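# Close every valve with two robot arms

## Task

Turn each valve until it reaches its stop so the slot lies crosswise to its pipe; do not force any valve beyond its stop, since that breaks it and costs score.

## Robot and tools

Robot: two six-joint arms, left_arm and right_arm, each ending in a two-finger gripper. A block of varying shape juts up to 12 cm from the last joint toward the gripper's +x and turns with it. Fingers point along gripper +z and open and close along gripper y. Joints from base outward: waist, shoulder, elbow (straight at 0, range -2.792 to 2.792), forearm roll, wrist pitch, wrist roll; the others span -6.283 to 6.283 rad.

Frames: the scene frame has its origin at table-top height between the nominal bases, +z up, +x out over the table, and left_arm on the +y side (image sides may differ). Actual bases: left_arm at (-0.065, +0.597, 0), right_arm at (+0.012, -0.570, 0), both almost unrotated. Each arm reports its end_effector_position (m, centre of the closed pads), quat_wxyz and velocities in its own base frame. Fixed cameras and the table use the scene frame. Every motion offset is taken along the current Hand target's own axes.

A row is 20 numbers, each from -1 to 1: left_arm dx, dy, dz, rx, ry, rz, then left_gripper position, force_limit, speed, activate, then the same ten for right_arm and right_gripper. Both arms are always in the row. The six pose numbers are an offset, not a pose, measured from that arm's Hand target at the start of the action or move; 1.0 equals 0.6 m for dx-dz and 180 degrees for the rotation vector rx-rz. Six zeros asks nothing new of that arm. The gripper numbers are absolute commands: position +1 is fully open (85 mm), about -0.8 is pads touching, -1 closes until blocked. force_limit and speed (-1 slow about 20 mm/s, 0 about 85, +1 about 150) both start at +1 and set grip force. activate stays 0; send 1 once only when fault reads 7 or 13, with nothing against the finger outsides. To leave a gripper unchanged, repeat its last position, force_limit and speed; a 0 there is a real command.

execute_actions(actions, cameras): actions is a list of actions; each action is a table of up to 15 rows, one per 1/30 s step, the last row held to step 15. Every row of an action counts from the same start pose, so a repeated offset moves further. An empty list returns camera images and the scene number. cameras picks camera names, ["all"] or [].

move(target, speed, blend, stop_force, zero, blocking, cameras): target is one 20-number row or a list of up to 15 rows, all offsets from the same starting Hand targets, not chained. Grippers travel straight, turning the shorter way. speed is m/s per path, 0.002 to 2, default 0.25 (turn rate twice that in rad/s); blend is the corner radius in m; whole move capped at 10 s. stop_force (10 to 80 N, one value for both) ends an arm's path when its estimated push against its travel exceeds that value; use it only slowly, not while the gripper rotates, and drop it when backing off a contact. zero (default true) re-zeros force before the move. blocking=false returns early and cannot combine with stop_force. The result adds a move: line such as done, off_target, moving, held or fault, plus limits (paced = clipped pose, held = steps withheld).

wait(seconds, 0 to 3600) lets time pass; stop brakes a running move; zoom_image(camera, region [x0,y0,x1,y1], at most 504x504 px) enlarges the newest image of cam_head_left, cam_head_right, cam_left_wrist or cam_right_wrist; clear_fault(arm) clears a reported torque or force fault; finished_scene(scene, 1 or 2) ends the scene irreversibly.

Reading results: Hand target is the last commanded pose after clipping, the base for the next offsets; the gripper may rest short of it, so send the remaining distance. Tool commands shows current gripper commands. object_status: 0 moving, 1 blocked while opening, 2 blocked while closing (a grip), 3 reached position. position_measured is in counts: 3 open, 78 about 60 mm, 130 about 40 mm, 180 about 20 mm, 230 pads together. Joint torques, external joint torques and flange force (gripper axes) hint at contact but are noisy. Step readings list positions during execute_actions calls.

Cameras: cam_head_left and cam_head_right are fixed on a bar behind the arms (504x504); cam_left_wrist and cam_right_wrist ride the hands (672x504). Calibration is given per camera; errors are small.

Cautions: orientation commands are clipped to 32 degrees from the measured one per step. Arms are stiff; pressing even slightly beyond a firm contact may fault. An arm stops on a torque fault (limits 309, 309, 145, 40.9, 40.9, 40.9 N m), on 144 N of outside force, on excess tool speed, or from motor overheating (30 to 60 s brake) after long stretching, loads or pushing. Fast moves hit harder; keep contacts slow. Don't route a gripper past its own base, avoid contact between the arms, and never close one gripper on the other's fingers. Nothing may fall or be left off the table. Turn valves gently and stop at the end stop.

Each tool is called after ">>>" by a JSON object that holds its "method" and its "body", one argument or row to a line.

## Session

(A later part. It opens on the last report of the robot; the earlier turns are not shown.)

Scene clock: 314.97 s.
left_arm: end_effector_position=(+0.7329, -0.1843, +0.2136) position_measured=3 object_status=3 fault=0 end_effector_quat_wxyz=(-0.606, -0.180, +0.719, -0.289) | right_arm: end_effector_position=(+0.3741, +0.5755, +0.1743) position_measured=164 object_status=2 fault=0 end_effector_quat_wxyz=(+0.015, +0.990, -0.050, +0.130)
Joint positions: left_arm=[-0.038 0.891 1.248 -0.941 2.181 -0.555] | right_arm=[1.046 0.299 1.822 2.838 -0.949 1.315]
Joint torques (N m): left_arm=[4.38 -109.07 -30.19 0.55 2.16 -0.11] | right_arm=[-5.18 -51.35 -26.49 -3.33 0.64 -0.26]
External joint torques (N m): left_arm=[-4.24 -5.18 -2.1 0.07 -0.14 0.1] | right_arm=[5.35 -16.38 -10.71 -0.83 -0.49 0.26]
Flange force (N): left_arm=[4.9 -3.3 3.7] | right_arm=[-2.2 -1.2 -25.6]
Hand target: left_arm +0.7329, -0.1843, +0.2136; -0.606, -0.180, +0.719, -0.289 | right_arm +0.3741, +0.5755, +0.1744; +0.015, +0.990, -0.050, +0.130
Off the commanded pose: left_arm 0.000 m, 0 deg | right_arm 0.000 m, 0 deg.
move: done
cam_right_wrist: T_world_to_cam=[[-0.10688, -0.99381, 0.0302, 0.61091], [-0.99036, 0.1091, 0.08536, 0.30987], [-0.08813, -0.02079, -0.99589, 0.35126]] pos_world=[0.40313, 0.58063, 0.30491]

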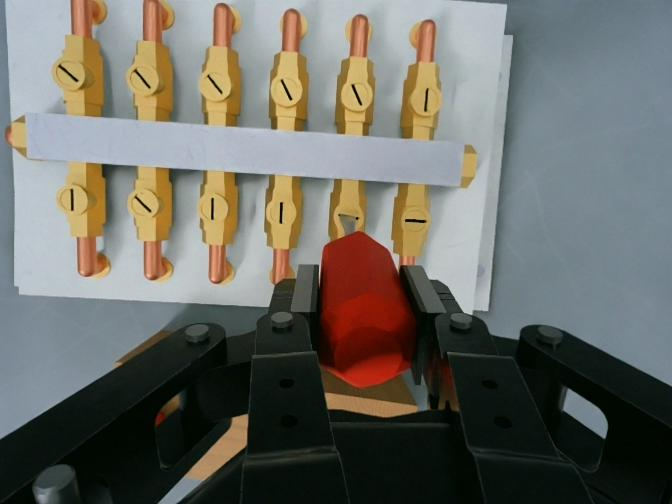

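>>> {"method": "move", "body": {
  "target": [0,0,0,0,0,0,1,1,1,0,0,0,-0.0005,0,0,-0.0167,-1,0,-1,0],
  "speed": 0.1
}}

>>> {"method": "move", "body": {
  "target": [0,0,0,0,0,0,1,1,1,0,0,0.0001,0,0,0,-0.0111,-1,0,-1,0],
  "speed": 0.1
}}

>>> {"method": "move", "body": {
  "target": [0,0,0,0,0,0,1,1,1,0,0,0,0,0,0,-0.0083,-1,0,-1,0],
  "speed": 0.05
}}

Scene clock: 318.30 s.
left_arm: end_effector_position=(+0.7329, -0.1843, +0.2136) position_measured=3 object_status=3 fault=0 end_effector_quat_wxyz=(-0.606, -0.180, +0.719, -0.289) | right_arm: end_effector_position=(+0.3741, +0.5755, +0.1746) position_measured=164 object_status=2 fault=0 end_effector_quat_wxyz=(+0.019, +0.991, -0.024, +0.130)
Joint positions: left_arm=[-0.038 0.891 1.248 -0.941 2.181 -0.555] | right_arm=[1.046 0.299 1.821 2.838 -0.95 1.263]
Joint torques (N m): left_arm=[4.72 -109.11 -30.23 0.56 2.18 -0.15] | right_arm=[-2.31 -63.46 -32.36 -3.81 -0.5 -0.28]
External joint torques (N m): left_arm=[-4.56 -5.28 -2.1 0.06 -0.15 0.14] | right_arm=[2.03 -3.73 -4.78 -0.33 0.66 0.29]
Flange force (N): left_arm=[4.9 -3.4 4.1] | right_arm=[0.2 -4.6 -6.4]
Hand target: left_arm +0.7329, -0.1843, +0.2136; -0.606, -0.180, +0.719, -0.289 | right_arm +0.3741, +0.5755, +0.1746; +0.019, +0.991, -0.024, +0.130
Off the commanded pose: left_arm 0.000 m, 0 deg | right_arm 0.000 m, 0 deg.
move: done

Scene clock: 318.83 s.
left_arm: end_effector_position=(+0.7329, -0.1843, +0.2136) position_measured=3 object_status=3 fault=0 end_effector_quat_wxyz=(-0.606, -0.180, +0.719, -0.289) | right_arm: end_effector_position=(+0.3741, +0.5755, +0.1747) position_measured=164 object_status=2 fault=0 end_effector_quat_wxyz=(+0.021, +0.991, -0.006, +0.129)
Joint positions: left_arm=[-0.038 0.891 1.248 -0.941 2.181 -0.555] | right_arm=[1.046 0.299 1.821 2.838 -0.95 1.228]
Joint torques (N m): left_arm=[4.45 -109.38 -30.17 0.58 2.14 -0.16] | right_arm=[-0.8 -68.38 -35.75 -3.71 -0.22 -0.22]
External joint torques (N m): left_arm=[-4.31 -4.99 -2.18 0.04 -0.12 0.15] | right_arm=[0.58 0.41 -1.48 -0.44 0.37 0.22]
Flange force (N): left_arm=[4.6 -3.6 3.4] | right_arm=[0.5 -3.4 0.0]
Hand target: left_arm +0.7329, -0.1843, +0.2136; -0.606, -0.180, +0.719, -0.289 | right_arm +0.3741, +0.5755, +0.1746; +0.021, +0.991, -0.006, +0.129
Off the commanded pose: left_arm 0.000 m, 0 deg | right_arm 0.000 m, 0 deg.
move: done

Scene clock: 319.40 s.
left_arm: end_effector_position=(+0.7329, -0.1843, +0.2136) position_measured=3 object_status=3 fault=0 end_effector_quat_wxyz=(-0.606, -0.180, +0.719, -0.289) | right_arm: end_effector_position=(+0.3740, +0.5755, +0.1747) position_measured=164 object_status=2 fault=0 end_effector_quat_wxyz=(+0.023, +0.991, +0.007, +0.129)
Joint positions: left_arm=[-0.038 0.891 1.248 -0.941 2.181 -0.555] | right_arm=[1.046 0.299 1.821 2.838 -0.95 1.202]
Joint torques (N m): left_arm=[4.67 -109.45 -30.16 0.54 2.16 -0.15] | right_arm=[-0.62 -67.85 -35.6 -3.65 -0.11 -0.24]
External joint torques (N m): left_arm=[-4.53 -4.99 -2.19 0.08 -0.14 0.14] | right_arm=[0.78 0.37 -1.55 -0.49 0.28 0.24]
Flange force (N): left_arm=[4.6 -3.7 3.5] | right_arm=[0.3 -3.7 -0.3]
Hand target: left_arm +0.7329, -0.1843, +0.2136; -0.606, -0.180, +0.719, -0.289 | right_arm +0.3741, +0.5755, +0.1746; +0.023, +0.991, +0.007, +0.129
Off the commanded pose: left_arm 0.000 m, 0 deg | right_arm 0.000 m, 0 deg.
move: done

>>> {"method": "execute_actions", "body": {
  "actions": [],
  "cameras": ["cam_right_wrist"]
}}

>>> {"method": "zoom_image", "body": {
  "camera": "cam_right_wrist",
  "region": [332, 205, 368, 233]
}}

Scene clock: 333.70 s.
left_arm: end_effector_position=(+0.7329, -0.1843, +0.2136) position_measured=3 object_status=3 fault=0 end_effector_quat_wxyz=(-0.606, -0.180, +0.719, -0.289) | right_arm: end_effector_position=(+0.3741, +0.5755, +0.1747) position_measured=164 object_status=2 fault=0 end_effector_quat_wxyz=(+0.023, +0.991, +0.007, +0.129)
Joint positions: left_arm=[-0.038 0.891 1.248 -0.941 2.181 -0.555] | right_arm=[1.046 0.299 1.821 2.838 -0.95 1.202]
Joint velocities: within noise
Joint torques (N m): left_arm=[4.36 -109.2 -30.09 0.53 2.13 -0.12] | right_arm=[-2.02 -65.41 -33.61 -3.82 -0.55 -0.24]
External joint torques (N m): left_arm=[-4.22 -5.35 -2.29 0.09 -0.11 0.11] | right_arm=[2.08 -2.03 -3.63 -0.33 0.73 0.25]
Flange force (N): left_arm=[5.0 -3.4 3.4] | right_arm=[-0.1 -4.9 -3.9]
Hand target: left_arm +0.7329, -0.1843, +0.2136; -0.606, -0.180, +0.719, -0.289 | right_arm +0.3741, +0.5755, +0.1746; +0.023, +0.991, +0.007, +0.129
Tool commands: left_gripper/position=+1.0 left_gripper/force_limit=+1.0 left_gripper/speed=+1.0 left_gripper/activate=+0.0 right_gripper/position=-1.0 right_gripper/force_limit=+0.0 right_gripper/speed=-1.0 right_gripper/activate=+0.0
Off the commanded pose: left_arm 0.000 m, 0 deg | right_arm 0.000 m, 0 deg.
camera_calibration:
cam_right_wrist: T_world_to_cam=[[0.00238, -0.99824, 0.05926, 0.56745], [-0.99606, 0.00289, 0.08868, 0.37245], [-0.0887, -0.05924, -0.9943, 0.37362]] pos_world=[0.40277, 0.5875, 0.30483]
Images, in order (width x height): cam_right_wrist 672x504.

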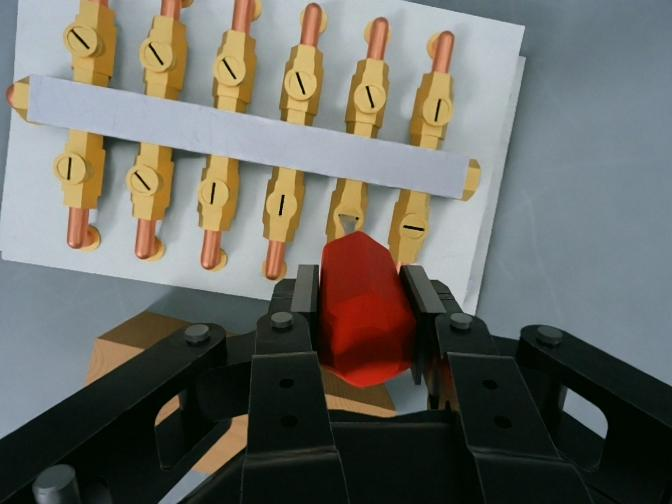

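Scaled by 14.000.

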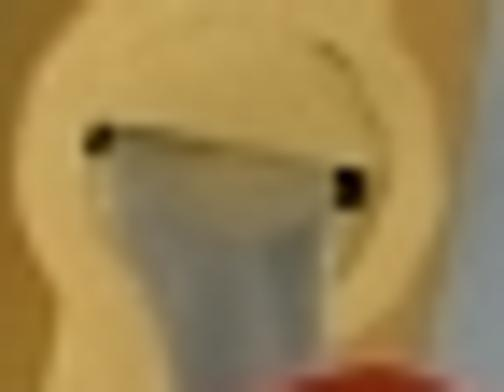

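>>> {"method": "zoom_image", "body": {
  "camera": "cam_right_wrist",
  "region": [320, 195, 440, 255]
}}

Scaled by 4.200.

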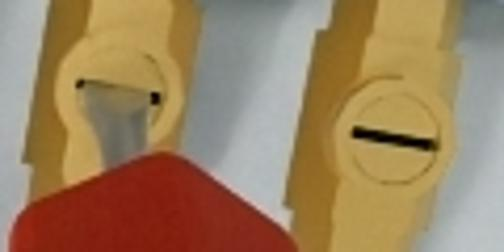

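>>> {"method": "move", "body": {
  "target": [
    [0,0,0,0,0,0,1,1,1,0,0,0,0,0,0,-0.008,-1,0,-1,0],
    [0,0,0,0,0,0,1,1,1,0,0,0,0,0,0,-0.014,-1,0,-1,0]
  ],
  "speed": 0.05
}}

>>> {"method": "zoom_image", "body": {
  "camera": "cam_right_wrist",
  "region": [320, 195, 440, 255]
}}

Scene clock: 340.67 s.
left_arm: end_effector_position=(+0.7329, -0.1843, +0.2136) position_measured=3 object_status=3 fault=0 end_effector_quat_wxyz=(-0.606, -0.180, +0.719, -0.289) | right_arm: end_effector_position=(+0.3741, +0.5754, +0.1746) position_measured=164 object_status=2 fault=0 end_effector_quat_wxyz=(+0.025, +0.991, +0.028, +0.128)
Joint positions: left_arm=[-0.038 0.891 1.248 -0.941 2.181 -0.555] | right_arm=[1.046 0.299 1.821 2.838 -0.95 1.158]
Joint torques (N m): left_arm=[4.62 -109.08 -30.01 0.57 2.12 -0.15] | right_arm=[-1.29 -63.19 -32.37 -3.89 -0.35 -0.73]
External joint torques (N m): left_arm=[-4.47 -5.62 -2.45 0.06 -0.09 0.14] | right_arm=[1.22 -4.61 -4.88 -0.26 0.51 0.74]
Flange force (N): left_arm=[5.3 -3.7 3.5] | right_arm=[0.8 -3.4 -7.2]
Hand target: left_arm +0.7329, -0.1843, +0.2136; -0.606, -0.180, +0.719, -0.289 | right_arm +0.3741, +0.5755, +0.1746; +0.025, +0.991, +0.028, +0.128
Off the commanded pose: left_arm 0.000 m, 0 deg | right_arm 0.000 m, 0 deg.
move: done

Scaled by 4.200.
This view is cut from an older image: the scene may have changed since it was taken.

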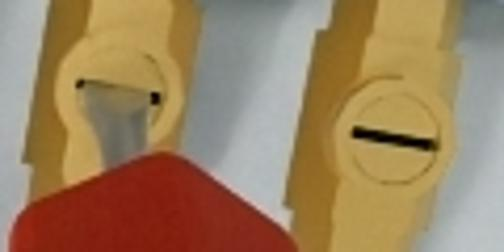

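>>> {"method": "move", "body": {
  "target": [0,0,0,0,0,0,1,1,1,0,0,0,0,0,0,-0.006,-1,0,-1,0],
  "speed": 0.05,
  "cameras": ["cam_right_wrist"]
}}

>>> {"method": "zoom_image", "body": {
  "camera": "cam_right_wrist",
  "region": [320, 195, 440, 255]
}}

Scene clock: 343.43 s.
left_arm: end_effector_position=(+0.7329, -0.1843, +0.2136) position_measured=3 object_status=3 fault=0 end_effector_quat_wxyz=(-0.606, -0.180, +0.719, -0.289) | right_arm: end_effector_position=(+0.3741, +0.5754, +0.1746) position_measured=164 object_status=2 fault=0 end_effector_quat_wxyz=(+0.027, +0.991, +0.038, +0.128)
Joint positions: left_arm=[-0.038 0.891 1.248 -0.941 2.181 -0.555] | right_arm=[1.046 0.299 1.821 2.838 -0.95 1.139]
Joint torques (N m): left_arm=[4.38 -109.59 -30.13 0.57 2.17 -0.19] | right_arm=[-1.14 -62.86 -31.83 -4.11 -0.35 -1.1]
External joint torques (N m): left_arm=[-4.22 -4.73 -2.19 0.06 -0.15 0.17] | right_arm=[1.33 -4.86 -5.37 -0.03 0.52 1.1]
Flange force (N): left_arm=[4.3 -3.6 3.1] | right_arm=[0.7 -4.2 -7.8]
Hand target: left_arm +0.7329, -0.1843, +0.2136; -0.606, -0.180, +0.719, -0.289 | right_arm +0.3741, +0.5755, +0.1746; +0.027, +0.991, +0.038, +0.128
Off the commanded pose: left_arm 0.000 m, 0 deg | right_arm 0.000 m, 0 deg.
move: done
cam_right_wrist: T_world_to_cam=[[0.06296, -0.99518, 0.07522, 0.54022], [-0.9942, -0.05596, 0.09184, 0.40509], [-0.08718, -0.08056, -0.99293, 0.38516]] pos_world=[0.40231, 0.59131, 0.3046]

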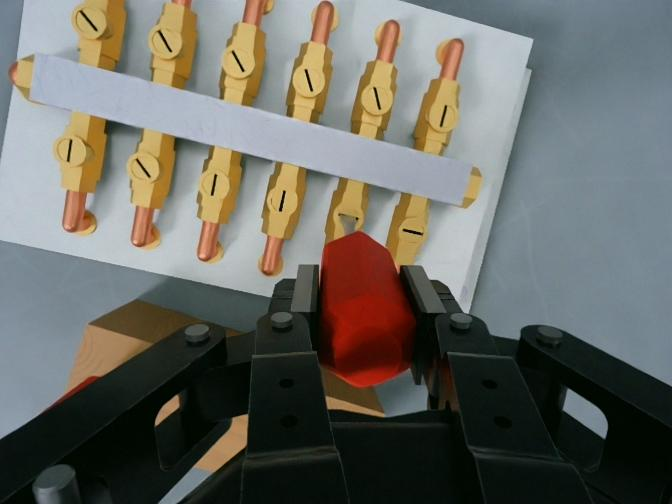

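Scaled by 4.200.

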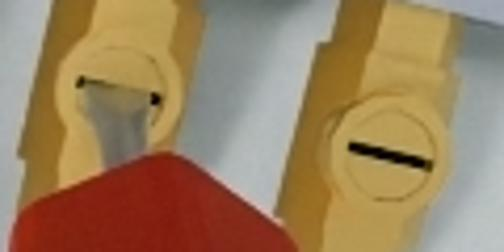

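>>> {"method": "zoom_image", "body": {
  "camera": "cam_right_wrist",
  "region": [332, 205, 368, 233]
}}

>>> {"method": "zoom_image", "body": {
  "camera": "cam_right_wrist",
  "region": [394, 218, 430, 246]
}}

Scaled by 14.000.

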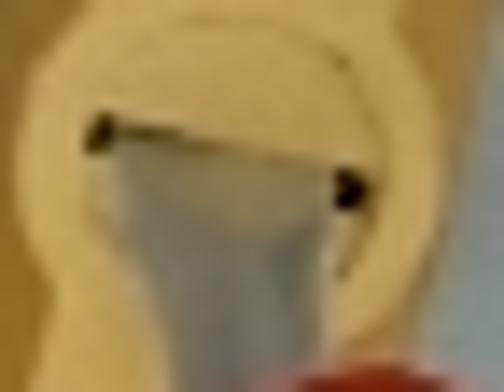

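Scaled by 14.000.

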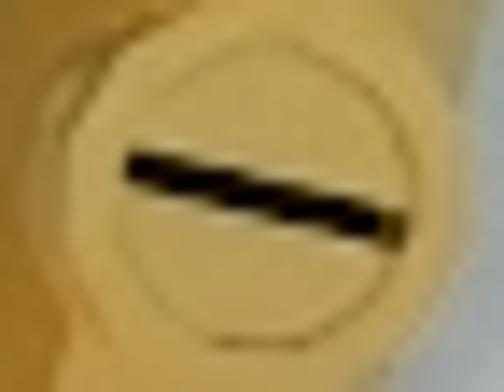

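>>> {"method": "move", "body": {
  "target": [
    [0,0,0,0,0,0,1,1,1,0,0,0,0,0,0,0.012,-1,0,-1,0],
    [0,0,0,0,0,0,1,1,1,0,0,0,-0.015,0,0,0.03,-1,0,-1,0],
    [0,0,0,0,0,0,1,1,1,0,0.01664,-0.05998,-0.035,0,0,0.5,-1,0,-1,0],
    [0,0,0,0,0,0,1,1,1,0,0.01664,-0.05998,-0.01907,0,0,0.5,-1,0,-1,0]
  ],
  "speed": [0.05,0.08,0.35,0.1],
  "blend": [0,0.004,0.005,0],
  "cameras": ["cam_right_wrist"]
}}

>>> {"method": "zoom_image", "body": {
  "camera": "cam_right_wrist",
  "region": [320, 195, 380, 240]
}}

Scene clock: 359.57 s.
left_arm: end_effector_position=(+0.7329, -0.1843, +0.2136) position_measured=3 object_status=3 fault=0 end_effector_quat_wxyz=(-0.606, -0.180, +0.719, -0.289) | right_arm: end_effector_position=(+0.3783, +0.6126, +0.1860) position_measured=164 object_status=2 fault=0 end_effector_quat_wxyz=(-0.072, +0.727, -0.674, +0.109)
Joint positions: left_arm=[-0.038 0.891 1.248 -0.941 2.181 -0.555] | right_arm=[1.068 0.339 1.741 2.845 -0.993 2.717]
Joint torques (N m): left_arm=[4.5 -109.19 -30.3 0.55 2.17 -0.13] | right_arm=[-3.91 -76 -37.73 -4.5 -0.55 0.23]
External joint torques (N m): left_arm=[-4.35 -5 -1.98 0.08 -0.15 0.12] | right_arm=[3.46 3.18 -0.3 0.25 0.61 -0.25]
Flange force (N): left_arm=[4.7 -3.2 3.9] | right_arm=[-6.8 1.9 2.2]
Hand target: left_arm +0.7329, -0.1843, +0.2136; -0.606, -0.180, +0.719, -0.289 | right_arm +0.3783, +0.6126, +0.1860; -0.072, +0.727, -0.674, +0.109
Off the commanded pose: left_arm 0.000 m, 0 deg | right_arm 0.000 m, 0 deg.
move: done; blend cut to 0.0048 m at target 3
cam_right_wrist: T_world_to_cam=[[-0.96782, -0.07958, -0.23871, 0.46351], [-0.1453, 0.95127, 0.27196, -0.56131], [0.20544, 0.2979, -0.93223, 0.04595]] pos_world=[0.35759, 0.55716, 0.30614]

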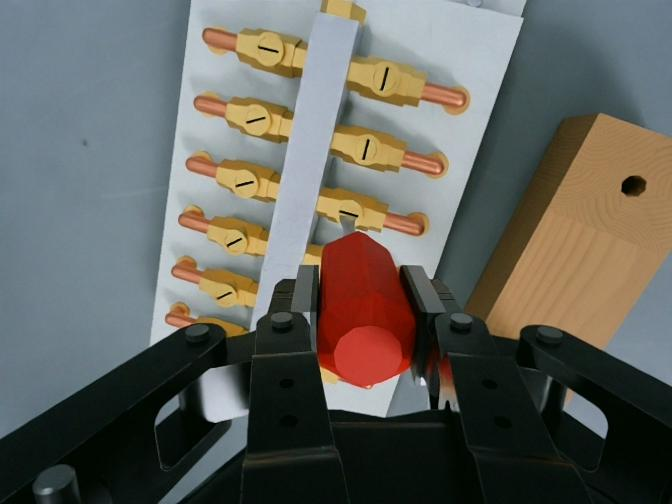

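Scaled by 8.400.

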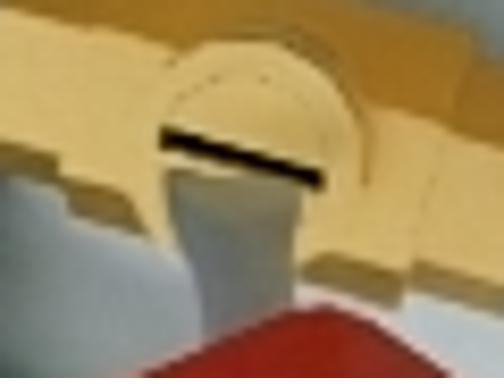

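>>> {"method": "move", "body": {
  "target": [
    [0,0,0,0,0,0,1,1,1,0,-0.0011,0.0014,0,0,0,0.042,-1,0,-1,0],
    [0,0,0,0,0,0,1,1,1,0,-0.0011,0.0014,0.0073,0,0,0.042,-1,0,-1,0]
  ],
  "speed": [0.1,0.05],
  "blend": [0.002,0],
  "cameras": ["cam_right_wrist"]
}}

>>> {"method": "zoom_image", "body": {
  "camera": "cam_right_wrist",
  "region": [320, 195, 380, 240]
}}

Scene clock: 366.20 s.
left_arm: end_effector_position=(+0.7329, -0.1843, +0.2136) position_measured=3 object_status=3 fault=0 end_effector_quat_wxyz=(-0.606, -0.180, +0.719, -0.289) | right_arm: end_effector_position=(+0.3786, +0.6130, +0.1815) position_measured=164 object_status=2 fault=0 end_effector_quat_wxyz=(-0.079, +0.681, -0.720, +0.104)
Joint positions: left_arm=[-0.038 0.891 1.248 -0.941 2.181 -0.555] | right_arm=[1.068 0.344 1.744 2.844 -0.986 2.851]
Joint torques (N m): left_arm=[4.22 -109.41 -30.22 0.56 2.09 -0.1] | right_arm=[-3.29 -75.78 -37.61 -4.46 -0.51 0.24]
External joint torques (N m): left_arm=[-4.07 -5.42 -2.26 0.07 -0.06 0.09] | right_arm=[3.05 2.84 -0.31 0.23 0.57 -0.26]
Flange force (N): left_arm=[5.2 -3.3 3.4] | right_arm=[-5.8 2.3 2.0]
Hand target: left_arm +0.7329, -0.1843, +0.2136; -0.606, -0.180, +0.719, -0.289 | right_arm +0.3786, +0.6130, +0.1815; -0.079, +0.681, -0.720, +0.104
Off the commanded pose: left_arm 0.000 m, 0 deg | right_arm 0.000 m, 0 deg.
move: done
cam_right_wrist: T_world_to_cam=[[-0.96821, 0.05211, -0.24464, 0.38326], [-0.02546, 0.95245, 0.30364, -0.61228], [0.24883, 0.30022, -0.92084, 0.02165]] pos_world=[0.3501, 0.55669, 0.29962]

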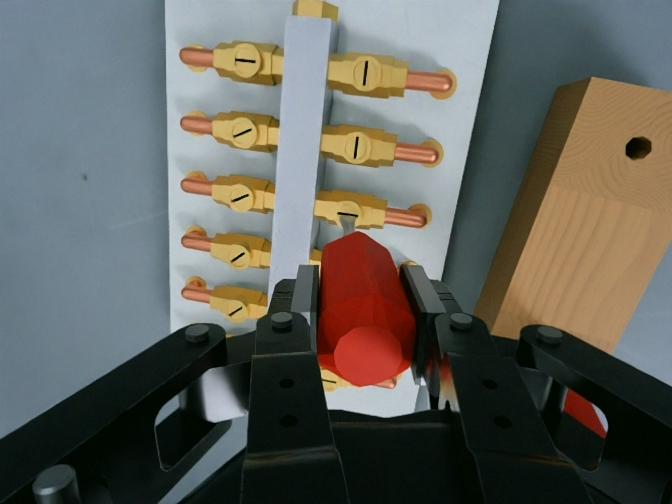

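Scaled by 8.400.

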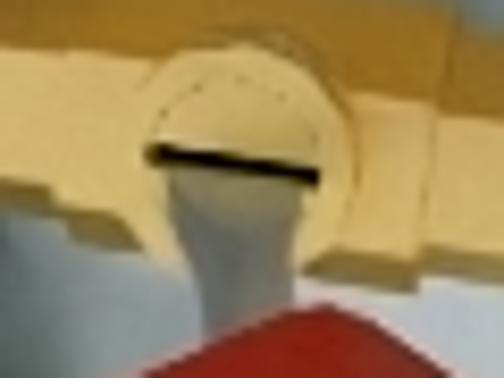

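>>> {"method": "move", "body": {
  "target": [0,0,0,0,0,0,1,1,1,0,-0.0002,0,0.0160,0,0,0,-1,0,-1,0],
  "speed": 0.015,
  "stop_force": 10,
  "cameras": ["cam_right_wrist"]
}}

>>> {"method": "zoom_image", "body": {
  "camera": "cam_right_wrist",
  "region": [332, 205, 368, 233]
}}

Scene clock: 370.60 s.
left_arm: end_effector_position=(+0.7329, -0.1843, +0.2136) position_measured=3 object_status=3 fault=0 end_effector_quat_wxyz=(-0.606, -0.180, +0.719, -0.289) | right_arm: end_effector_position=(+0.3807, +0.6129, +0.1737) position_measured=164 object_status=2 fault=0 end_effector_quat_wxyz=(-0.079, +0.681, -0.720, +0.104)
Joint positions: left_arm=[-0.038 0.891 1.248 -0.941 2.181 -0.555] | right_arm=[1.065 0.351 1.75 2.841 -0.973 2.853]
Joint torques (N m): left_arm=[4.41 -109.33 -30.21 0.56 2.11 -0.13] | right_arm=[-7.9 -55.62 -25.68 -4.57 -0.15 0.24]
External joint torques (N m): left_arm=[-4.28 -5.17 -2.14 0.06 -0.09 0.12] | right_arm=[8.02 -17.49 -11.8 0.39 0.21 -0.26]
Flange force (N): left_arm=[4.9 -3.4 3.6] | right_arm=[-3.4 3.5 -26.7]
Hand target: left_arm +0.7329, -0.1843, +0.2136; -0.606, -0.180, +0.719, -0.289 | right_arm +0.3807, +0.6128, +0.1737; -0.079, +0.681, -0.720, +0.104 (not the last commanded pose)
Off the commanded pose: left_arm 0.000 m, 0 deg | right_arm 0.002 m, 0 deg.
move: contact (right_arm)
cam_right_wrist: T_world_to_cam=[[-0.96814, 0.05227, -0.2449, 0.38335], [-0.02546, 0.95235, 0.30395, -0.6097], [0.24912, 0.3005, -0.92068, 0.0137]] pos_world=[0.3522, 0.55649, 0.29181]

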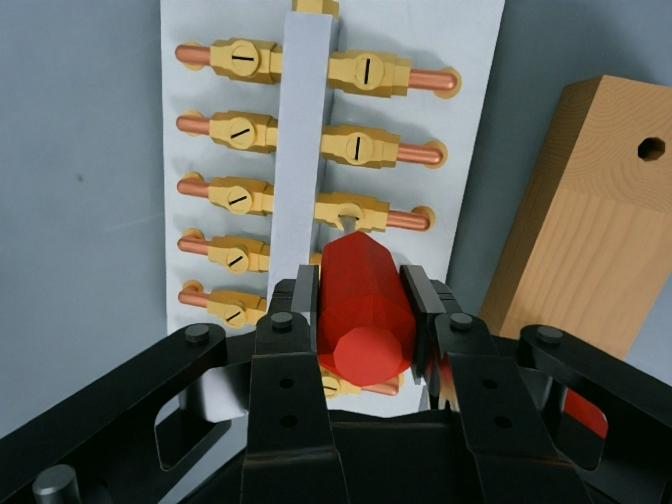

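Scaled by 14.000.

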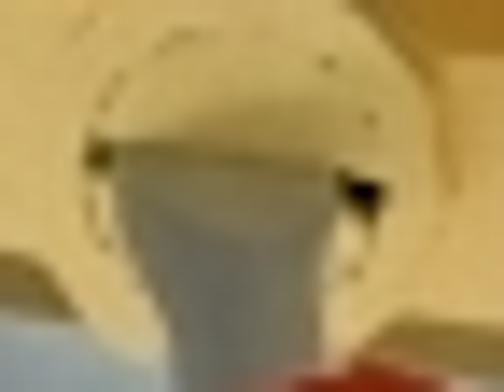

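>>> {"method": "move", "body": {
  "target": [
    [0,0,0,0,0,0,1,1,1,0,0,0,-0.0013,0,0,0,-1,0,-1,0],
    [0,0,0,0,0,0,1,1,1,0,-0.0002,0.0006,-0.0013,0,0,-0.25,-1,0,-1,0],
    [0,0,0,0,0,0,1,1,1,0,-0.0005,0.001,-0.0013,0,0,-0.48,-1,0,-1,0],
    [0,0,0,0,0,0,1,1,1,0,-0.0005,0.001,-0.0013,0,0,-0.50,-1,0,-1,0]
  ],
  "speed": [0.05,0.15,0.15,0.05],
  "blend": [0,0.005,0.003,0],
  "cameras": ["cam_right_wrist"]
}}

>>> {"method": "zoom_image", "body": {
  "camera": "cam_right_wrist",
  "region": [332, 205, 368, 233]
}}

>>> {"method": "zoom_image", "body": {
  "camera": "cam_right_wrist",
  "region": [394, 218, 430, 246]
}}

Scene clock: 381.60 s.
left_arm: end_effector_position=(+0.7329, -0.1843, +0.2136) position_measured=3 object_status=3 fault=0 end_effector_quat_wxyz=(-0.606, -0.180, +0.719, -0.289) | right_arm: end_effector_position=(+0.3800, +0.6132, +0.1743) position_measured=164 object_status=2 fault=0 end_effector_quat_wxyz=(+0.018, +0.991, -0.028, +0.130)
Joint positions: left_arm=[-0.038 0.891 1.248 -0.941 2.181 -0.555] | right_arm=[1.066 0.351 1.749 2.841 -0.974 1.283]
Joint torques (N m): left_arm=[4.48 -109.3 -30.11 0.52 2.19 -0.16] | right_arm=[-4.87 -47.17 -23.37 -3.87 1.9 -0.79]
External joint torques (N m): left_arm=[-4.34 -4.56 -2.06 0.1 -0.18 0.15] | right_arm=[4.79 -26.24 -14.37 -0.34 -1.75 0.79]
Flange force (N): left_arm=[4.1 -3.6 3.3] | right_arm=[-0.8 3.8 -38.0]
Hand target: left_arm +0.7329, -0.1843, +0.2136; -0.606, -0.180, +0.719, -0.289 | right_arm +0.3800, +0.6132, +0.1743; +0.018, +0.991, -0.028, +0.130
Off the commanded pose: left_arm 0.000 m, 0 deg | right_arm 0.000 m, 0 deg.
move: done
cam_right_wrist: T_world_to_cam=[[-0.06441, -0.99707, 0.04126, 0.63296], [-0.99397, 0.06777, 0.08622, 0.33816], [-0.08877, -0.03546, -0.99542, 0.36169]] pos_world=[0.409, 0.62101, 0.30476]

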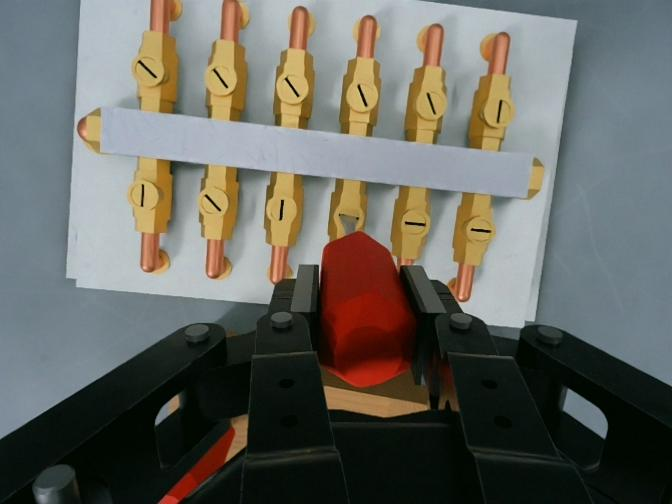

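Scaled by 14.000.

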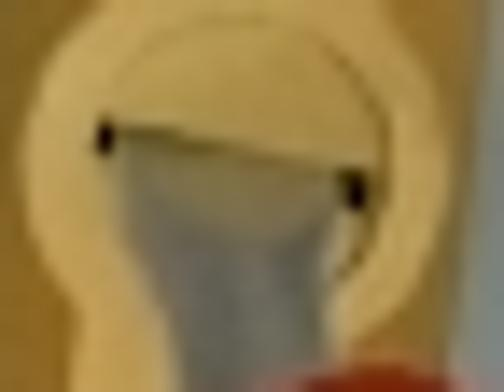

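Scaled by 14.000.

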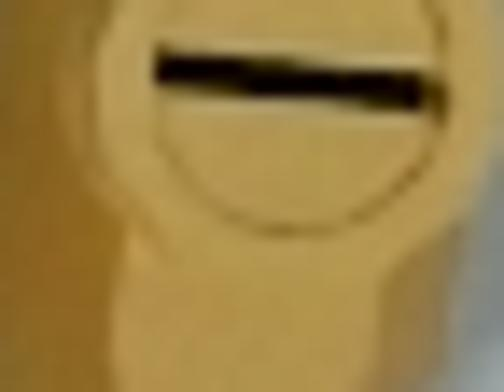

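>>> {"method": "move", "body": {
  "target": [
    [0,0,0,0,0,0,1,1,1,0,0,0,-0.0005,0,0,-0.008,-1,0,-1,0],
    [0,0,0,0,0,0,1,1,1,0,0,0,-0.0007,0,0,-0.033,-1,0,-1,0]
  ],
  "speed": 0.05
}}

>>> {"method": "move", "body": {
  "target": [0,0,0,0,0,0,1,1,1,0,0,0,0,0,0,-0.006,-1,0,-1,0],
  "speed": 0.05,
  "cameras": ["cam_right_wrist"]
}}

>>> {"method": "zoom_image", "body": {
  "camera": "cam_right_wrist",
  "region": [332, 205, 368, 233]
}}

>>> {"method": "zoom_image", "body": {
  "camera": "cam_right_wrist",
  "region": [394, 218, 430, 246]
}}

Scene clock: 388.53 s.
left_arm: end_effector_position=(+0.7329, -0.1843, +0.2136) position_measured=3 object_status=3 fault=0 end_effector_quat_wxyz=(-0.606, -0.180, +0.719, -0.289) | right_arm: end_effector_position=(+0.3799, +0.6132, +0.1747) position_measured=164 object_status=2 fault=0 end_effector_quat_wxyz=(+0.025, +0.991, +0.024, +0.129)
Joint positions: left_arm=[-0.038 0.891 1.248 -0.941 2.181 -0.555] | right_arm=[1.066 0.35 1.749 2.841 -0.975 1.18]
Joint torques (N m): left_arm=[4.52 -109.44 -30.22 0.58 2.14 -0.17] | right_arm=[-1.19 -66.08 -32.81 -3.97 0.68 -0.77]
External joint torques (N m): left_arm=[-4.36 -5.2 -2.21 0.04 -0.12 0.16] | right_arm=[1.24 -7.27 -4.88 -0.25 -0.52 0.78]
Flange force (N): left_arm=[4.8 -3.5 3.6] | right_arm=[0.0 -0.8 -11.0]
Hand target: left_arm +0.7329, -0.1843, +0.2136; -0.606, -0.180, +0.719, -0.289 | right_arm +0.3799, +0.6132, +0.1747; +0.025, +0.991, +0.024, +0.129
Off the commanded pose: left_arm 0.000 m, 0 deg | right_arm 0.000 m, 0 deg.
move: done

Scene clock: 389.03 s.
left_arm: end_effector_position=(+0.7329, -0.1843, +0.2136) position_measured=3 object_status=3 fault=0 end_effector_quat_wxyz=(-0.606, -0.180, +0.719, -0.289) | right_arm: end_effector_position=(+0.3799, +0.6132, +0.1747) position_measured=164 object_status=2 fault=0 end_effector_quat_wxyz=(+0.026, +0.991, +0.033, +0.128)
Joint positions: left_arm=[-0.038 0.891 1.248 -0.941 2.181 -0.555] | right_arm=[1.066 0.35 1.749 2.841 -0.975 1.161]
Joint torques (N m): left_arm=[4.47 -109.01 -30.12 0.56 2.14 -0.15] | right_arm=[-0.76 -65.95 -32.99 -4.04 0.76 -0.99]
External joint torques (N m): left_arm=[-4.35 -4.8 -2.07 0.06 -0.12 0.14] | right_arm=[0.69 -7.27 -4.71 -0.18 -0.59 1]
Flange force (N): left_arm=[4.4 -3.5 3.5] | right_arm=[0.2 -0.3 -10.8]
Hand target: left_arm +0.7329, -0.1843, +0.2136; -0.606, -0.180, +0.719, -0.289 | right_arm +0.3799, +0.6132, +0.1747; +0.026, +0.991, +0.033, +0.128
Off the commanded pose: left_arm 0.000 m, 0 deg | right_arm 0.000 m, 0 deg.
move: done
cam_right_wrist: T_world_to_cam=[[0.05399, -0.99589, 0.07265, 0.58176], [-0.99472, -0.04729, 0.09109, 0.40798], [-0.08728, -0.07718, -0.99319, 0.38675]] pos_world=[0.40818, 0.62851, 0.30468]

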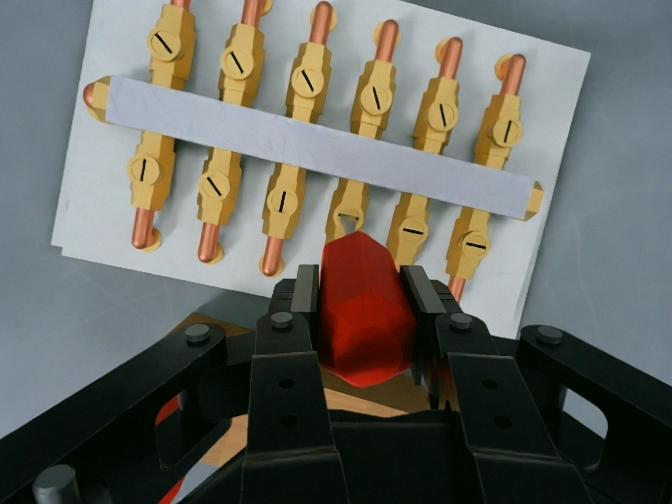

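Scaled by 14.000.

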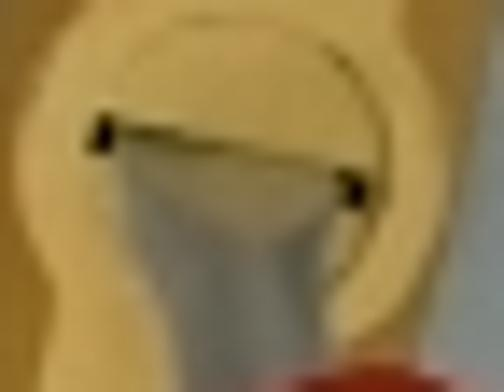

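Scaled by 14.000.

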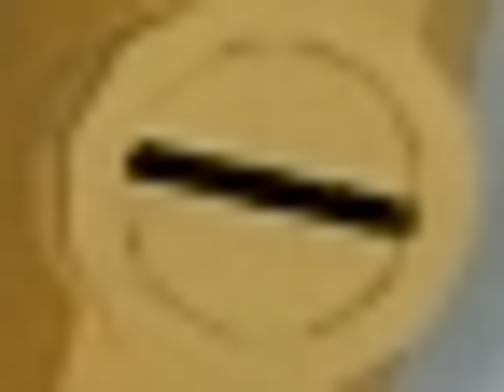

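>>> {"method": "move", "body": {
  "target": [0,0,0,0,0,0,1,1,1,0,0,0,0,0,0,-0.006,-1,0,-1,0],
  "speed": 0.05,
  "cameras": ["cam_right_wrist"]
}}

>>> {"method": "zoom_image", "body": {
  "camera": "cam_right_wrist",
  "region": [332, 205, 368, 233]
}}

>>> {"method": "zoom_image", "body": {
  "camera": "cam_right_wrist",
  "region": [394, 218, 430, 246]
}}

Scene clock: 392.10 s.
left_arm: end_effector_position=(+0.7329, -0.1843, +0.2136) position_measured=3 object_status=3 fault=0 end_effector_quat_wxyz=(-0.606, -0.180, +0.719, -0.289) | right_arm: end_effector_position=(+0.3799, +0.6132, +0.1747) position_measured=164 object_status=2 fault=0 end_effector_quat_wxyz=(+0.027, +0.990, +0.042, +0.128)
Joint positions: left_arm=[-0.038 0.891 1.248 -0.941 2.181 -0.555] | right_arm=[1.066 0.35 1.749 2.841 -0.975 1.142]
Joint torques (N m): left_arm=[4.2 -109.5 -30.19 0.59 2.17 -0.14] | right_arm=[-0.41 -65.46 -32.58 -4.22 0.74 -1.51]
External joint torques (N m): left_arm=[-4.06 -4.52 -2.04 0.03 -0.15 0.12] | right_arm=[0.3 -7.38 -4.94 0.04 -0.59 1.52]
Flange force (N): left_arm=[4.1 -3.5 3.1] | right_arm=[0.2 -0.6 -10.9]
Hand target: left_arm +0.7329, -0.1843, +0.2136; -0.606, -0.180, +0.719, -0.289 | right_arm +0.3799, +0.6132, +0.1747; +0.027, +0.990, +0.042, +0.128
Off the commanded pose: left_arm 0.000 m, 0 deg | right_arm 0.000 m, 0 deg.
move: done
cam_right_wrist: T_world_to_cam=[[0.07207, -0.9944, 0.07729, 0.57315], [-0.99363, -0.06484, 0.09221, 0.4181], [-0.08668, -0.08344, -0.99274, 0.39019]] pos_world=[0.40795, 0.62962, 0.3045]

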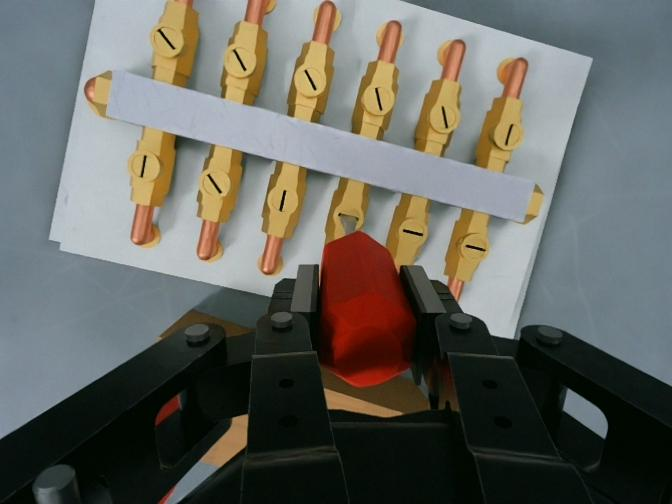

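Scaled by 14.000.

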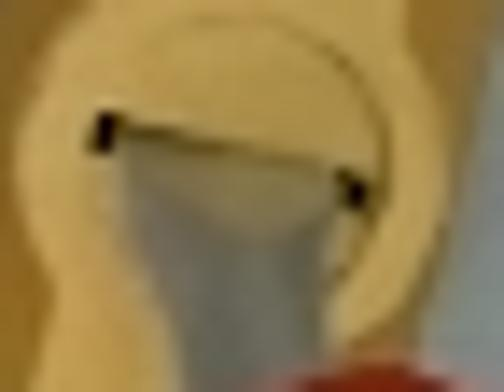

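Scaled by 14.000.

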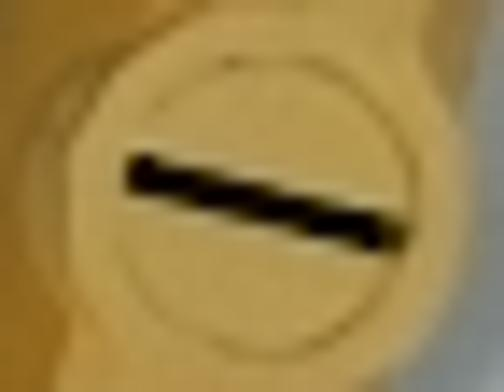

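>>> {"method": "move", "body": {
  "target": [
    [0,0,0,0,0,0,1,1,1,0,0,0,0,0,0,0.012,-1,0,-1,0],
    [0,0,0,0,0,0,1,1,1,0,0,0,-0.015,0,0,0.03,-1,0,-1,0],
    [0,0,0,0,0,0,1,1,1,0,0.01692,-0.05953,-0.030,0,0,0.54,-1,0,-1,0],
    [0,0,0,0,0,0,1,1,1,0,0.01692,-0.05953,-0.01148,0,0,0.54,-1,0,-1,0]
  ],
  "speed": [0.05,0.08,0.35,0.1],
  "blend": [0,0.004,0.003,0],
  "cameras": ["cam_right_wrist"]
}}

>>> {"method": "zoom_image", "body": {
  "camera": "cam_right_wrist",
  "region": [320, 195, 380, 240]
}}

Scene clock: 403.77 s.
left_arm: end_effector_position=(+0.7329, -0.1843, +0.2136) position_measured=3 object_status=3 fault=0 end_effector_quat_wxyz=(-0.606, -0.180, +0.719, -0.289) | right_arm: end_effector_position=(+0.3851, +0.6500, +0.1816) position_measured=164 object_status=2 fault=0 end_effector_quat_wxyz=(-0.078, +0.687, -0.715, +0.105)
Joint positions: left_arm=[-0.038 0.891 1.248 -0.941 2.181 -0.555] | right_arm=[1.084 0.395 1.669 2.847 -1.013 2.844]
Joint torques (N m): left_arm=[4.44 -109.24 -30.17 0.53 2.16 -0.15] | right_arm=[-3.29 -81.51 -37.86 -4.6 -0.5 0.2]
External joint torques (N m): left_arm=[-4.26 -5.62 -2.34 0.1 -0.13 0.14] | right_arm=[3.32 3.33 -0.35 0.32 0.55 -0.22]
Flange force (N): left_arm=[5.3 -3.3 3.6] | right_arm=[-6.6 2.3 2.2]
Hand target: left_arm +0.7329, -0.1843, +0.2136; -0.606, -0.180, +0.719, -0.289 | right_arm +0.3851, +0.6500, +0.1816; -0.078, +0.687, -0.715, +0.105
Off the commanded pose: left_arm 0.000 m, 0 deg | right_arm 0.000 m, 0 deg.
move: done
cam_right_wrist: T_world_to_cam=[[-0.96898, 0.0365, -0.24441, 0.39804], [-0.03979, 0.95308, 0.30011, -0.64165], [0.2439, 0.30052, -0.92206, 0.01092]] pos_world=[0.3575, 0.59373, 0.29992]

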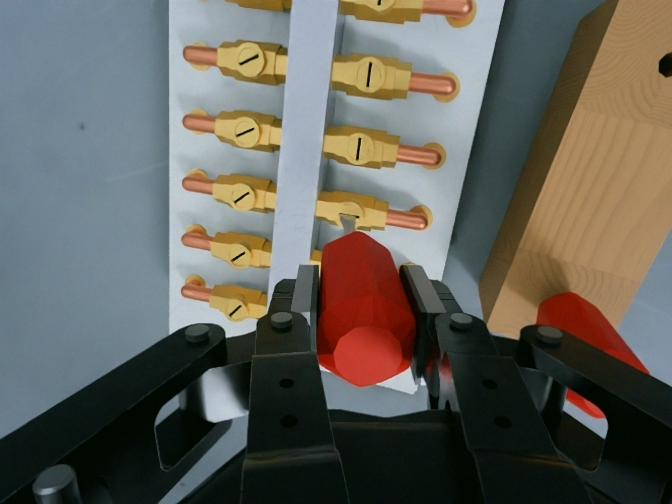

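Scaled by 8.400.

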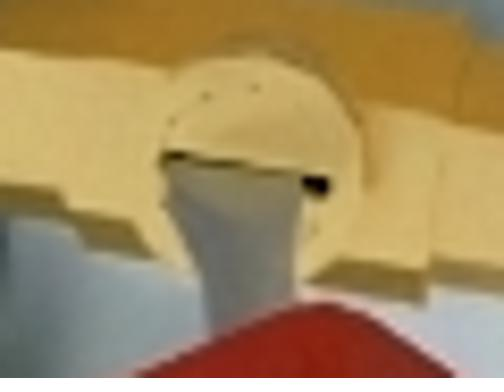

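>>> {"method": "move", "body": {
  "target": [0,0,0,0,0,0,1,1,1,0,-0.0011,0.0009,0,0,0,0.006,-1,0,-1,0],
  "speed": 0.05
}}

>>> {"method": "move", "body": {
  "target": [0,0,0,0,0,0,1,1,1,0,-0.0001,0,0.0160,0,0,0,-1,0,-1,0],
  "speed": 0.015,
  "stop_force": 10,
  "cameras": ["cam_right_wrist"]
}}

>>> {"method": "zoom_image", "body": {
  "camera": "cam_right_wrist",
  "region": [332, 205, 368, 233]
}}

Scene clock: 407.90 s.
left_arm: end_effector_position=(+0.7329, -0.1843, +0.2136) position_measured=3 object_status=3 fault=0 end_effector_quat_wxyz=(-0.606, -0.180, +0.719, -0.289) | right_arm: end_effector_position=(+0.3846, +0.6507, +0.1814) position_measured=164 object_status=2 fault=0 end_effector_quat_wxyz=(-0.079, +0.680, -0.721, +0.104)
Joint positions: left_arm=[-0.038 0.891 1.248 -0.941 2.181 -0.555] | right_arm=[1.085 0.396 1.668 2.847 -1.013 2.864]
Joint torques (N m): left_arm=[4.53 -109.38 -30.26 0.56 2.13 -0.14] | right_arm=[-3.08 -81.42 -37.77 -4.61 -0.53 0.29]
External joint torques (N m): left_arm=[-4.37 -5.07 -2.11 0.06 -0.1 0.13] | right_arm=[3.32 3.31 -0.38 0.33 0.58 -0.31]
Flange force (N): left_arm=[4.7 -3.4 3.6] | right_arm=[-6.6 2.2 2.2]
Hand target: left_arm +0.7329, -0.1843, +0.2136; -0.606, -0.180, +0.719, -0.289 | right_arm +0.3846, +0.6507, +0.1814; -0.079, +0.680, -0.721, +0.104
Off the commanded pose: left_arm 0.000 m, 0 deg | right_arm 0.000 m, 0 deg.
move: done

Scene clock: 408.87 s.
left_arm: end_effector_position=(+0.7329, -0.1843, +0.2136) position_measured=3 object_status=3 fault=0 end_effector_quat_wxyz=(-0.606, -0.180, +0.719, -0.289) | right_arm: end_effector_position=(+0.3860, +0.6506, +0.1763) position_measured=164 object_status=2 fault=0 end_effector_quat_wxyz=(-0.079, +0.680, -0.721, +0.104)
Joint positions: left_arm=[-0.038 0.891 1.248 -0.941 2.181 -0.555] | right_arm=[1.084 0.4 1.672 2.846 -1.005 2.865]
Joint torques (N m): left_arm=[4.59 -109.23 -30.11 0.55 2.11 -0.13] | right_arm=[-7.93 -65.19 -29.16 -5.08 0.15 0.22]
External joint torques (N m): left_arm=[-4.46 -4.91 -2.18 0.07 -0.1 0.11] | right_arm=[7.65 -13.23 -8.87 0.83 -0.1 -0.24]
Flange force (N): left_arm=[4.5 -3.8 3.4] | right_arm=[-3.9 4.0 -20.5]
Hand target: left_arm +0.7329, -0.1843, +0.2136; -0.606, -0.180, +0.719, -0.289 | right_arm +0.3860, +0.6505, +0.1763; -0.079, +0.680, -0.721, +0.104 (not the last commanded pose)
Off the commanded pose: left_arm 0.000 m, 0 deg | right_arm 0.004 m, 0 deg.
move: contact (right_arm)
cam_right_wrist: T_world_to_cam=[[-0.96795, 0.05541, -0.24497, 0.38502], [-0.02266, 0.95211, 0.30491, -0.64739], [0.25013, 0.30069, -0.92034, 0.00283]] pos_world=[0.3573, 0.5942, 0.29431]

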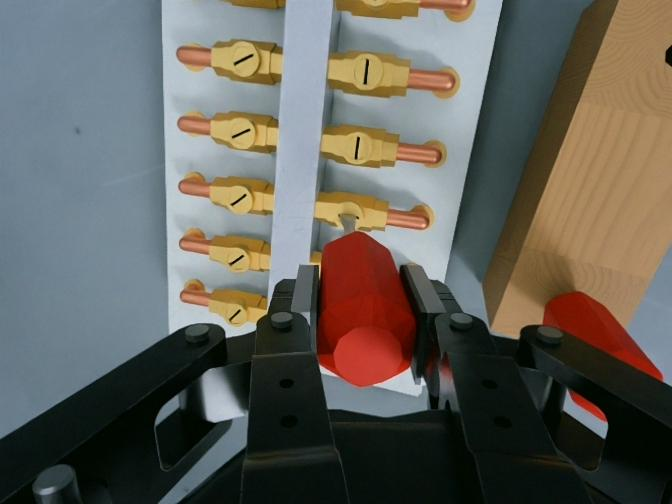

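Scaled by 14.000.

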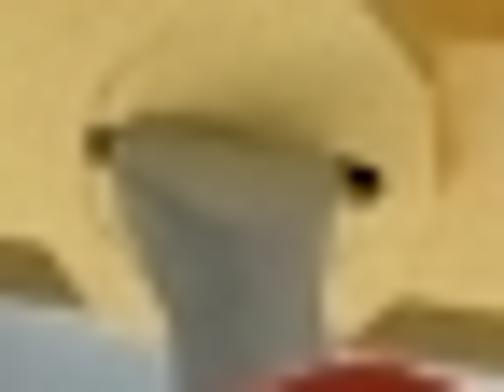

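>>> {"method": "move", "body": {
  "target": [
    [0,0,0,0,0,0,1,1,1,0,0,0,-0.0025,0,0,0,-1,0,-1,0],
    [0,0,0,0,0,0,1,1,1,0,-0.0004,0,-0.0025,0,0,-0.006,-1,0,-1,0]
  ],
  "speed": 0.05
}}

>>> {"method": "move", "body": {
  "target": [0,0,0,0,0,0,1,1,1,0,0,0,0.009,0,0,0,-1,0,-1,0],
  "speed": 0.015,
  "stop_force": 10,
  "cameras": ["cam_right_wrist"]
}}

>>> {"method": "zoom_image", "body": {
  "camera": "cam_right_wrist",
  "region": [332, 205, 368, 233]
}}

Scene clock: 422.47 s.
left_arm: end_effector_position=(+0.7329, -0.1843, +0.2136) position_measured=3 object_status=3 fault=0 end_effector_quat_wxyz=(-0.606, -0.180, +0.719, -0.289) | right_arm: end_effector_position=(+0.3857, +0.6508, +0.1777) position_measured=164 object_status=2 fault=0 end_effector_quat_wxyz=(-0.078, +0.687, -0.715, +0.105)
Joint positions: left_arm=[-0.038 0.891 1.248 -0.941 2.181 -0.555] | right_arm=[1.084 0.399 1.67 2.846 -1.007 2.846]
Joint torques (N m): left_arm=[4.46 -109.23 -30.22 0.53 2.09 -0.14] | right_arm=[-3.31 -81.17 -38.01 -4.54 -0.53 0.2]
External joint torques (N m): left_arm=[-4.31 -5.13 -2.1 0.09 -0.07 0.13] | right_arm=[3.33 2.93 -0.01 0.28 0.58 -0.22]
Flange force (N): left_arm=[4.8 -3.3 3.6] | right_arm=[-5.4 2.8 2.2]
Hand target: left_arm +0.7329, -0.1843, +0.2136; -0.606, -0.180, +0.719, -0.289 | right_arm +0.3857, +0.6508, +0.1777; -0.078, +0.687, -0.715, +0.105
Off the commanded pose: left_arm 0.000 m, 0 deg | right_arm 0.000 m, 0 deg.
move: done

Scene clock: 423.40 s.
left_arm: end_effector_position=(+0.7329, -0.1843, +0.2136) position_measured=3 object_status=3 fault=0 end_effector_quat_wxyz=(-0.606, -0.180, +0.719, -0.289) | right_arm: end_effector_position=(+0.3867, +0.6508, +0.1740) position_measured=164 object_status=2 fault=0 end_effector_quat_wxyz=(-0.078, +0.687, -0.715, +0.105)
Joint positions: left_arm=[-0.038 0.891 1.248 -0.941 2.181 -0.555] | right_arm=[1.083 0.403 1.673 2.845 -1.001 2.847]
Joint torques (N m): left_arm=[4.46 -109.49 -30.24 0.54 2.14 -0.11] | right_arm=[-8.28 -65.27 -29.01 -5.21 0.09 0.21]
External joint torques (N m): left_arm=[-4.3 -4.66 -2.01 0.08 -0.13 0.1] | right_arm=[8.17 -13.12 -8.86 0.97 -0.04 -0.23]
Flange force (N): left_arm=[4.3 -3.5 3.4] | right_arm=[-4.4 4.5 -20.5]
Hand target: left_arm +0.7329, -0.1843, +0.2136; -0.606, -0.180, +0.719, -0.289 | right_arm +0.3867, +0.6508, +0.1739; -0.078, +0.687, -0.715, +0.105 (not the last commanded pose)
Off the commanded pose: left_arm 0.000 m, 0 deg | right_arm 0.002 m, 0 deg.
move: contact (right_arm)
cam_right_wrist: T_world_to_cam=[[-0.96896, 0.03663, -0.24448, 0.39762], [-0.03982, 0.95292, 0.30059, -0.63998], [0.24398, 0.301, -0.92188, 0.00286]] pos_world=[0.35909, 0.59443, 0.29222]

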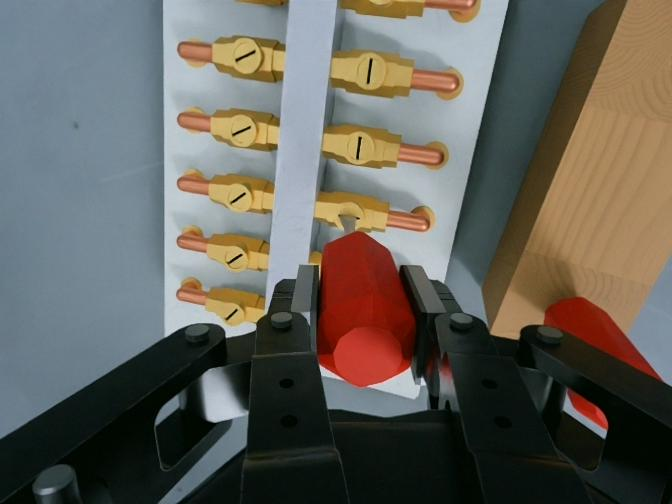

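Scaled by 14.000.

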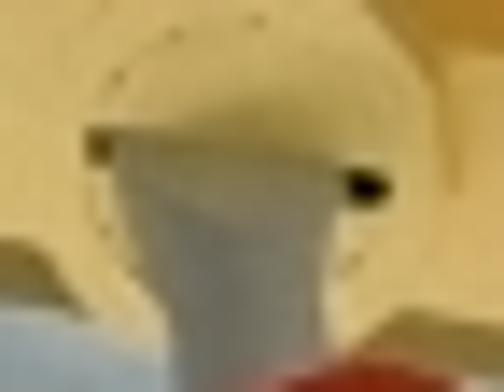

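>>> {"method": "move", "body": {
  "target": [
    [0,0,0,0,0,0,1,1,1,0,0,0,-0.0010,0,0,0,-1,0,-1,0],
    [0,0,0,0,0,0,1,1,1,0,-0.0002,0.0006,-0.0015,0,0,-0.25,-1,0,-1,0],
    [0,0,0,0,0,0,1,1,1,0,-0.0005,0.001,-0.0017,0,0,-0.48,-1,0,-1,0],
    [0,0,0,0,0,0,1,1,1,0,-0.0005,0.001,-0.0017,0,0,-0.50,-1,0,-1,0]
  ],
  "speed": [0.05,0.15,0.15,0.05],
  "blend": [0,0.005,0.003,0]
}}

>>> {"method": "move", "body": {
  "target": [0,0,0,0,0,0,1,1,1,0,0,0,0,0,0,-0.026,-1,0,-1,0],
  "speed": 0.05,
  "cameras": ["cam_right_wrist"]
}}

>>> {"method": "zoom_image", "body": {
  "camera": "cam_right_wrist",
  "region": [332, 205, 368, 233]
}}

>>> {"method": "zoom_image", "body": {
  "camera": "cam_right_wrist",
  "region": [394, 218, 430, 246]
}}

Scene clock: 435.17 s.
left_arm: end_effector_position=(+0.7329, -0.1843, +0.2136) position_measured=3 object_status=3 fault=0 end_effector_quat_wxyz=(-0.606, -0.180, +0.719, -0.289) | right_arm: end_effector_position=(+0.3859, +0.6511, +0.1748) position_measured=164 object_status=2 fault=0 end_effector_quat_wxyz=(+0.019, +0.991, -0.020, +0.130)
Joint positions: left_arm=[-0.038 0.891 1.248 -0.941 2.181 -0.555] | right_arm=[1.084 0.402 1.672 2.845 -1.002 1.277]
Joint torques (N m): left_arm=[4.37 -109.57 -30.06 0.54 2.17 -0.15] | right_arm=[-2.99 -70.78 -34.57 -4.25 1.7 -0.24]
External joint torques (N m): left_arm=[-4.25 -4.43 -2.15 0.07 -0.15 0.13] | right_arm=[2.75 -7.67 -3.56 -0.03 -1.55 0.24]
Flange force (N): left_arm=[3.9 -3.8 2.9] | right_arm=[-2.0 0.5 -12.3]
Hand target: left_arm +0.7329, -0.1843, +0.2136; -0.606, -0.180, +0.719, -0.289 | right_arm +0.3859, +0.6511, +0.1748; +0.019, +0.991, -0.020, +0.130
Off the commanded pose: left_arm 0.000 m, 0 deg | right_arm 0.000 m, 0 deg.
move: done

Scene clock: 436.30 s.
left_arm: end_effector_position=(+0.7329, -0.1843, +0.2136) position_measured=3 object_status=3 fault=0 end_effector_quat_wxyz=(-0.606, -0.180, +0.719, -0.289) | right_arm: end_effector_position=(+0.3859, +0.6511, +0.1748) position_measured=164 object_status=2 fault=0 end_effector_quat_wxyz=(+0.024, +0.991, +0.021, +0.129)
Joint positions: left_arm=[-0.038 0.891 1.248 -0.941 2.181 -0.555] | right_arm=[1.084 0.402 1.672 2.845 -1.002 1.195]
Joint torques (N m): left_arm=[4.63 -109.11 -30.13 0.54 2.17 -0.09] | right_arm=[-2.96 -68.16 -32.9 -4.25 1.73 -0.51]
External joint torques (N m): left_arm=[-4.42 -5.91 -2.41 0.09 -0.14 0.08] | right_arm=[3.16 -10.58 -5.28 -0.02 -1.57 0.52]
Flange force (N): left_arm=[5.6 -3.5 3.9] | right_arm=[-2.1 0.6 -16.1]
Hand target: left_arm +0.7329, -0.1843, +0.2136; -0.606, -0.180, +0.719, -0.289 | right_arm +0.3859, +0.6511, +0.1748; +0.024, +0.991, +0.021, +0.129
Off the commanded pose: left_arm 0.000 m, 0 deg | right_arm 0.000 m, 0 deg.
move: done
cam_right_wrist: T_world_to_cam=[[0.02971, -0.99739, 0.0658, 0.6307], [-0.99569, -0.02374, 0.08969, 0.40103], [-0.0879, -0.06818, -0.99379, 0.38471]] pos_world=[0.41438, 0.6648, 0.30486]

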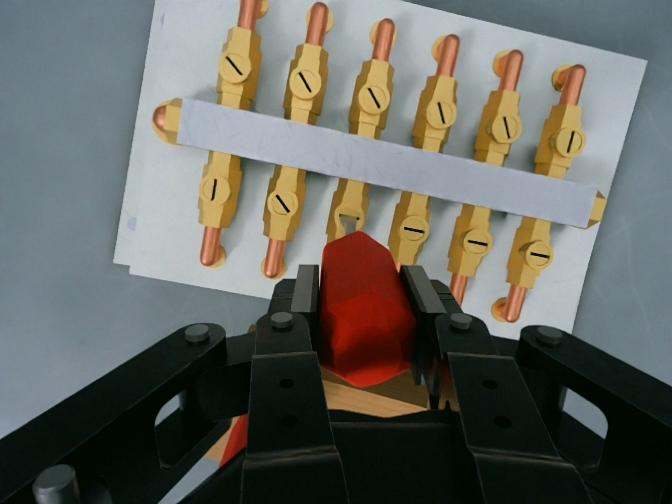

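Scaled by 14.000.

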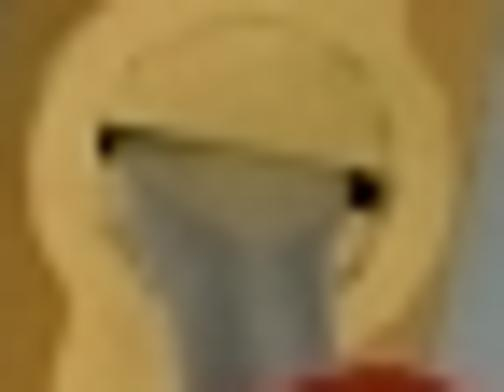

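Scaled by 14.000.

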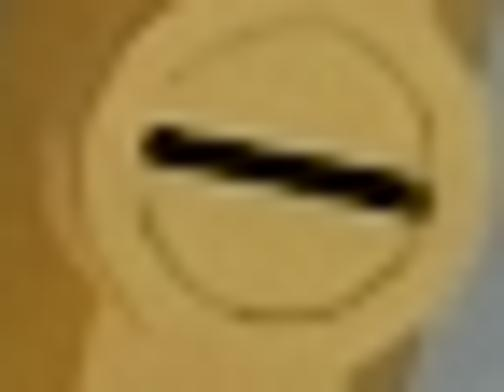

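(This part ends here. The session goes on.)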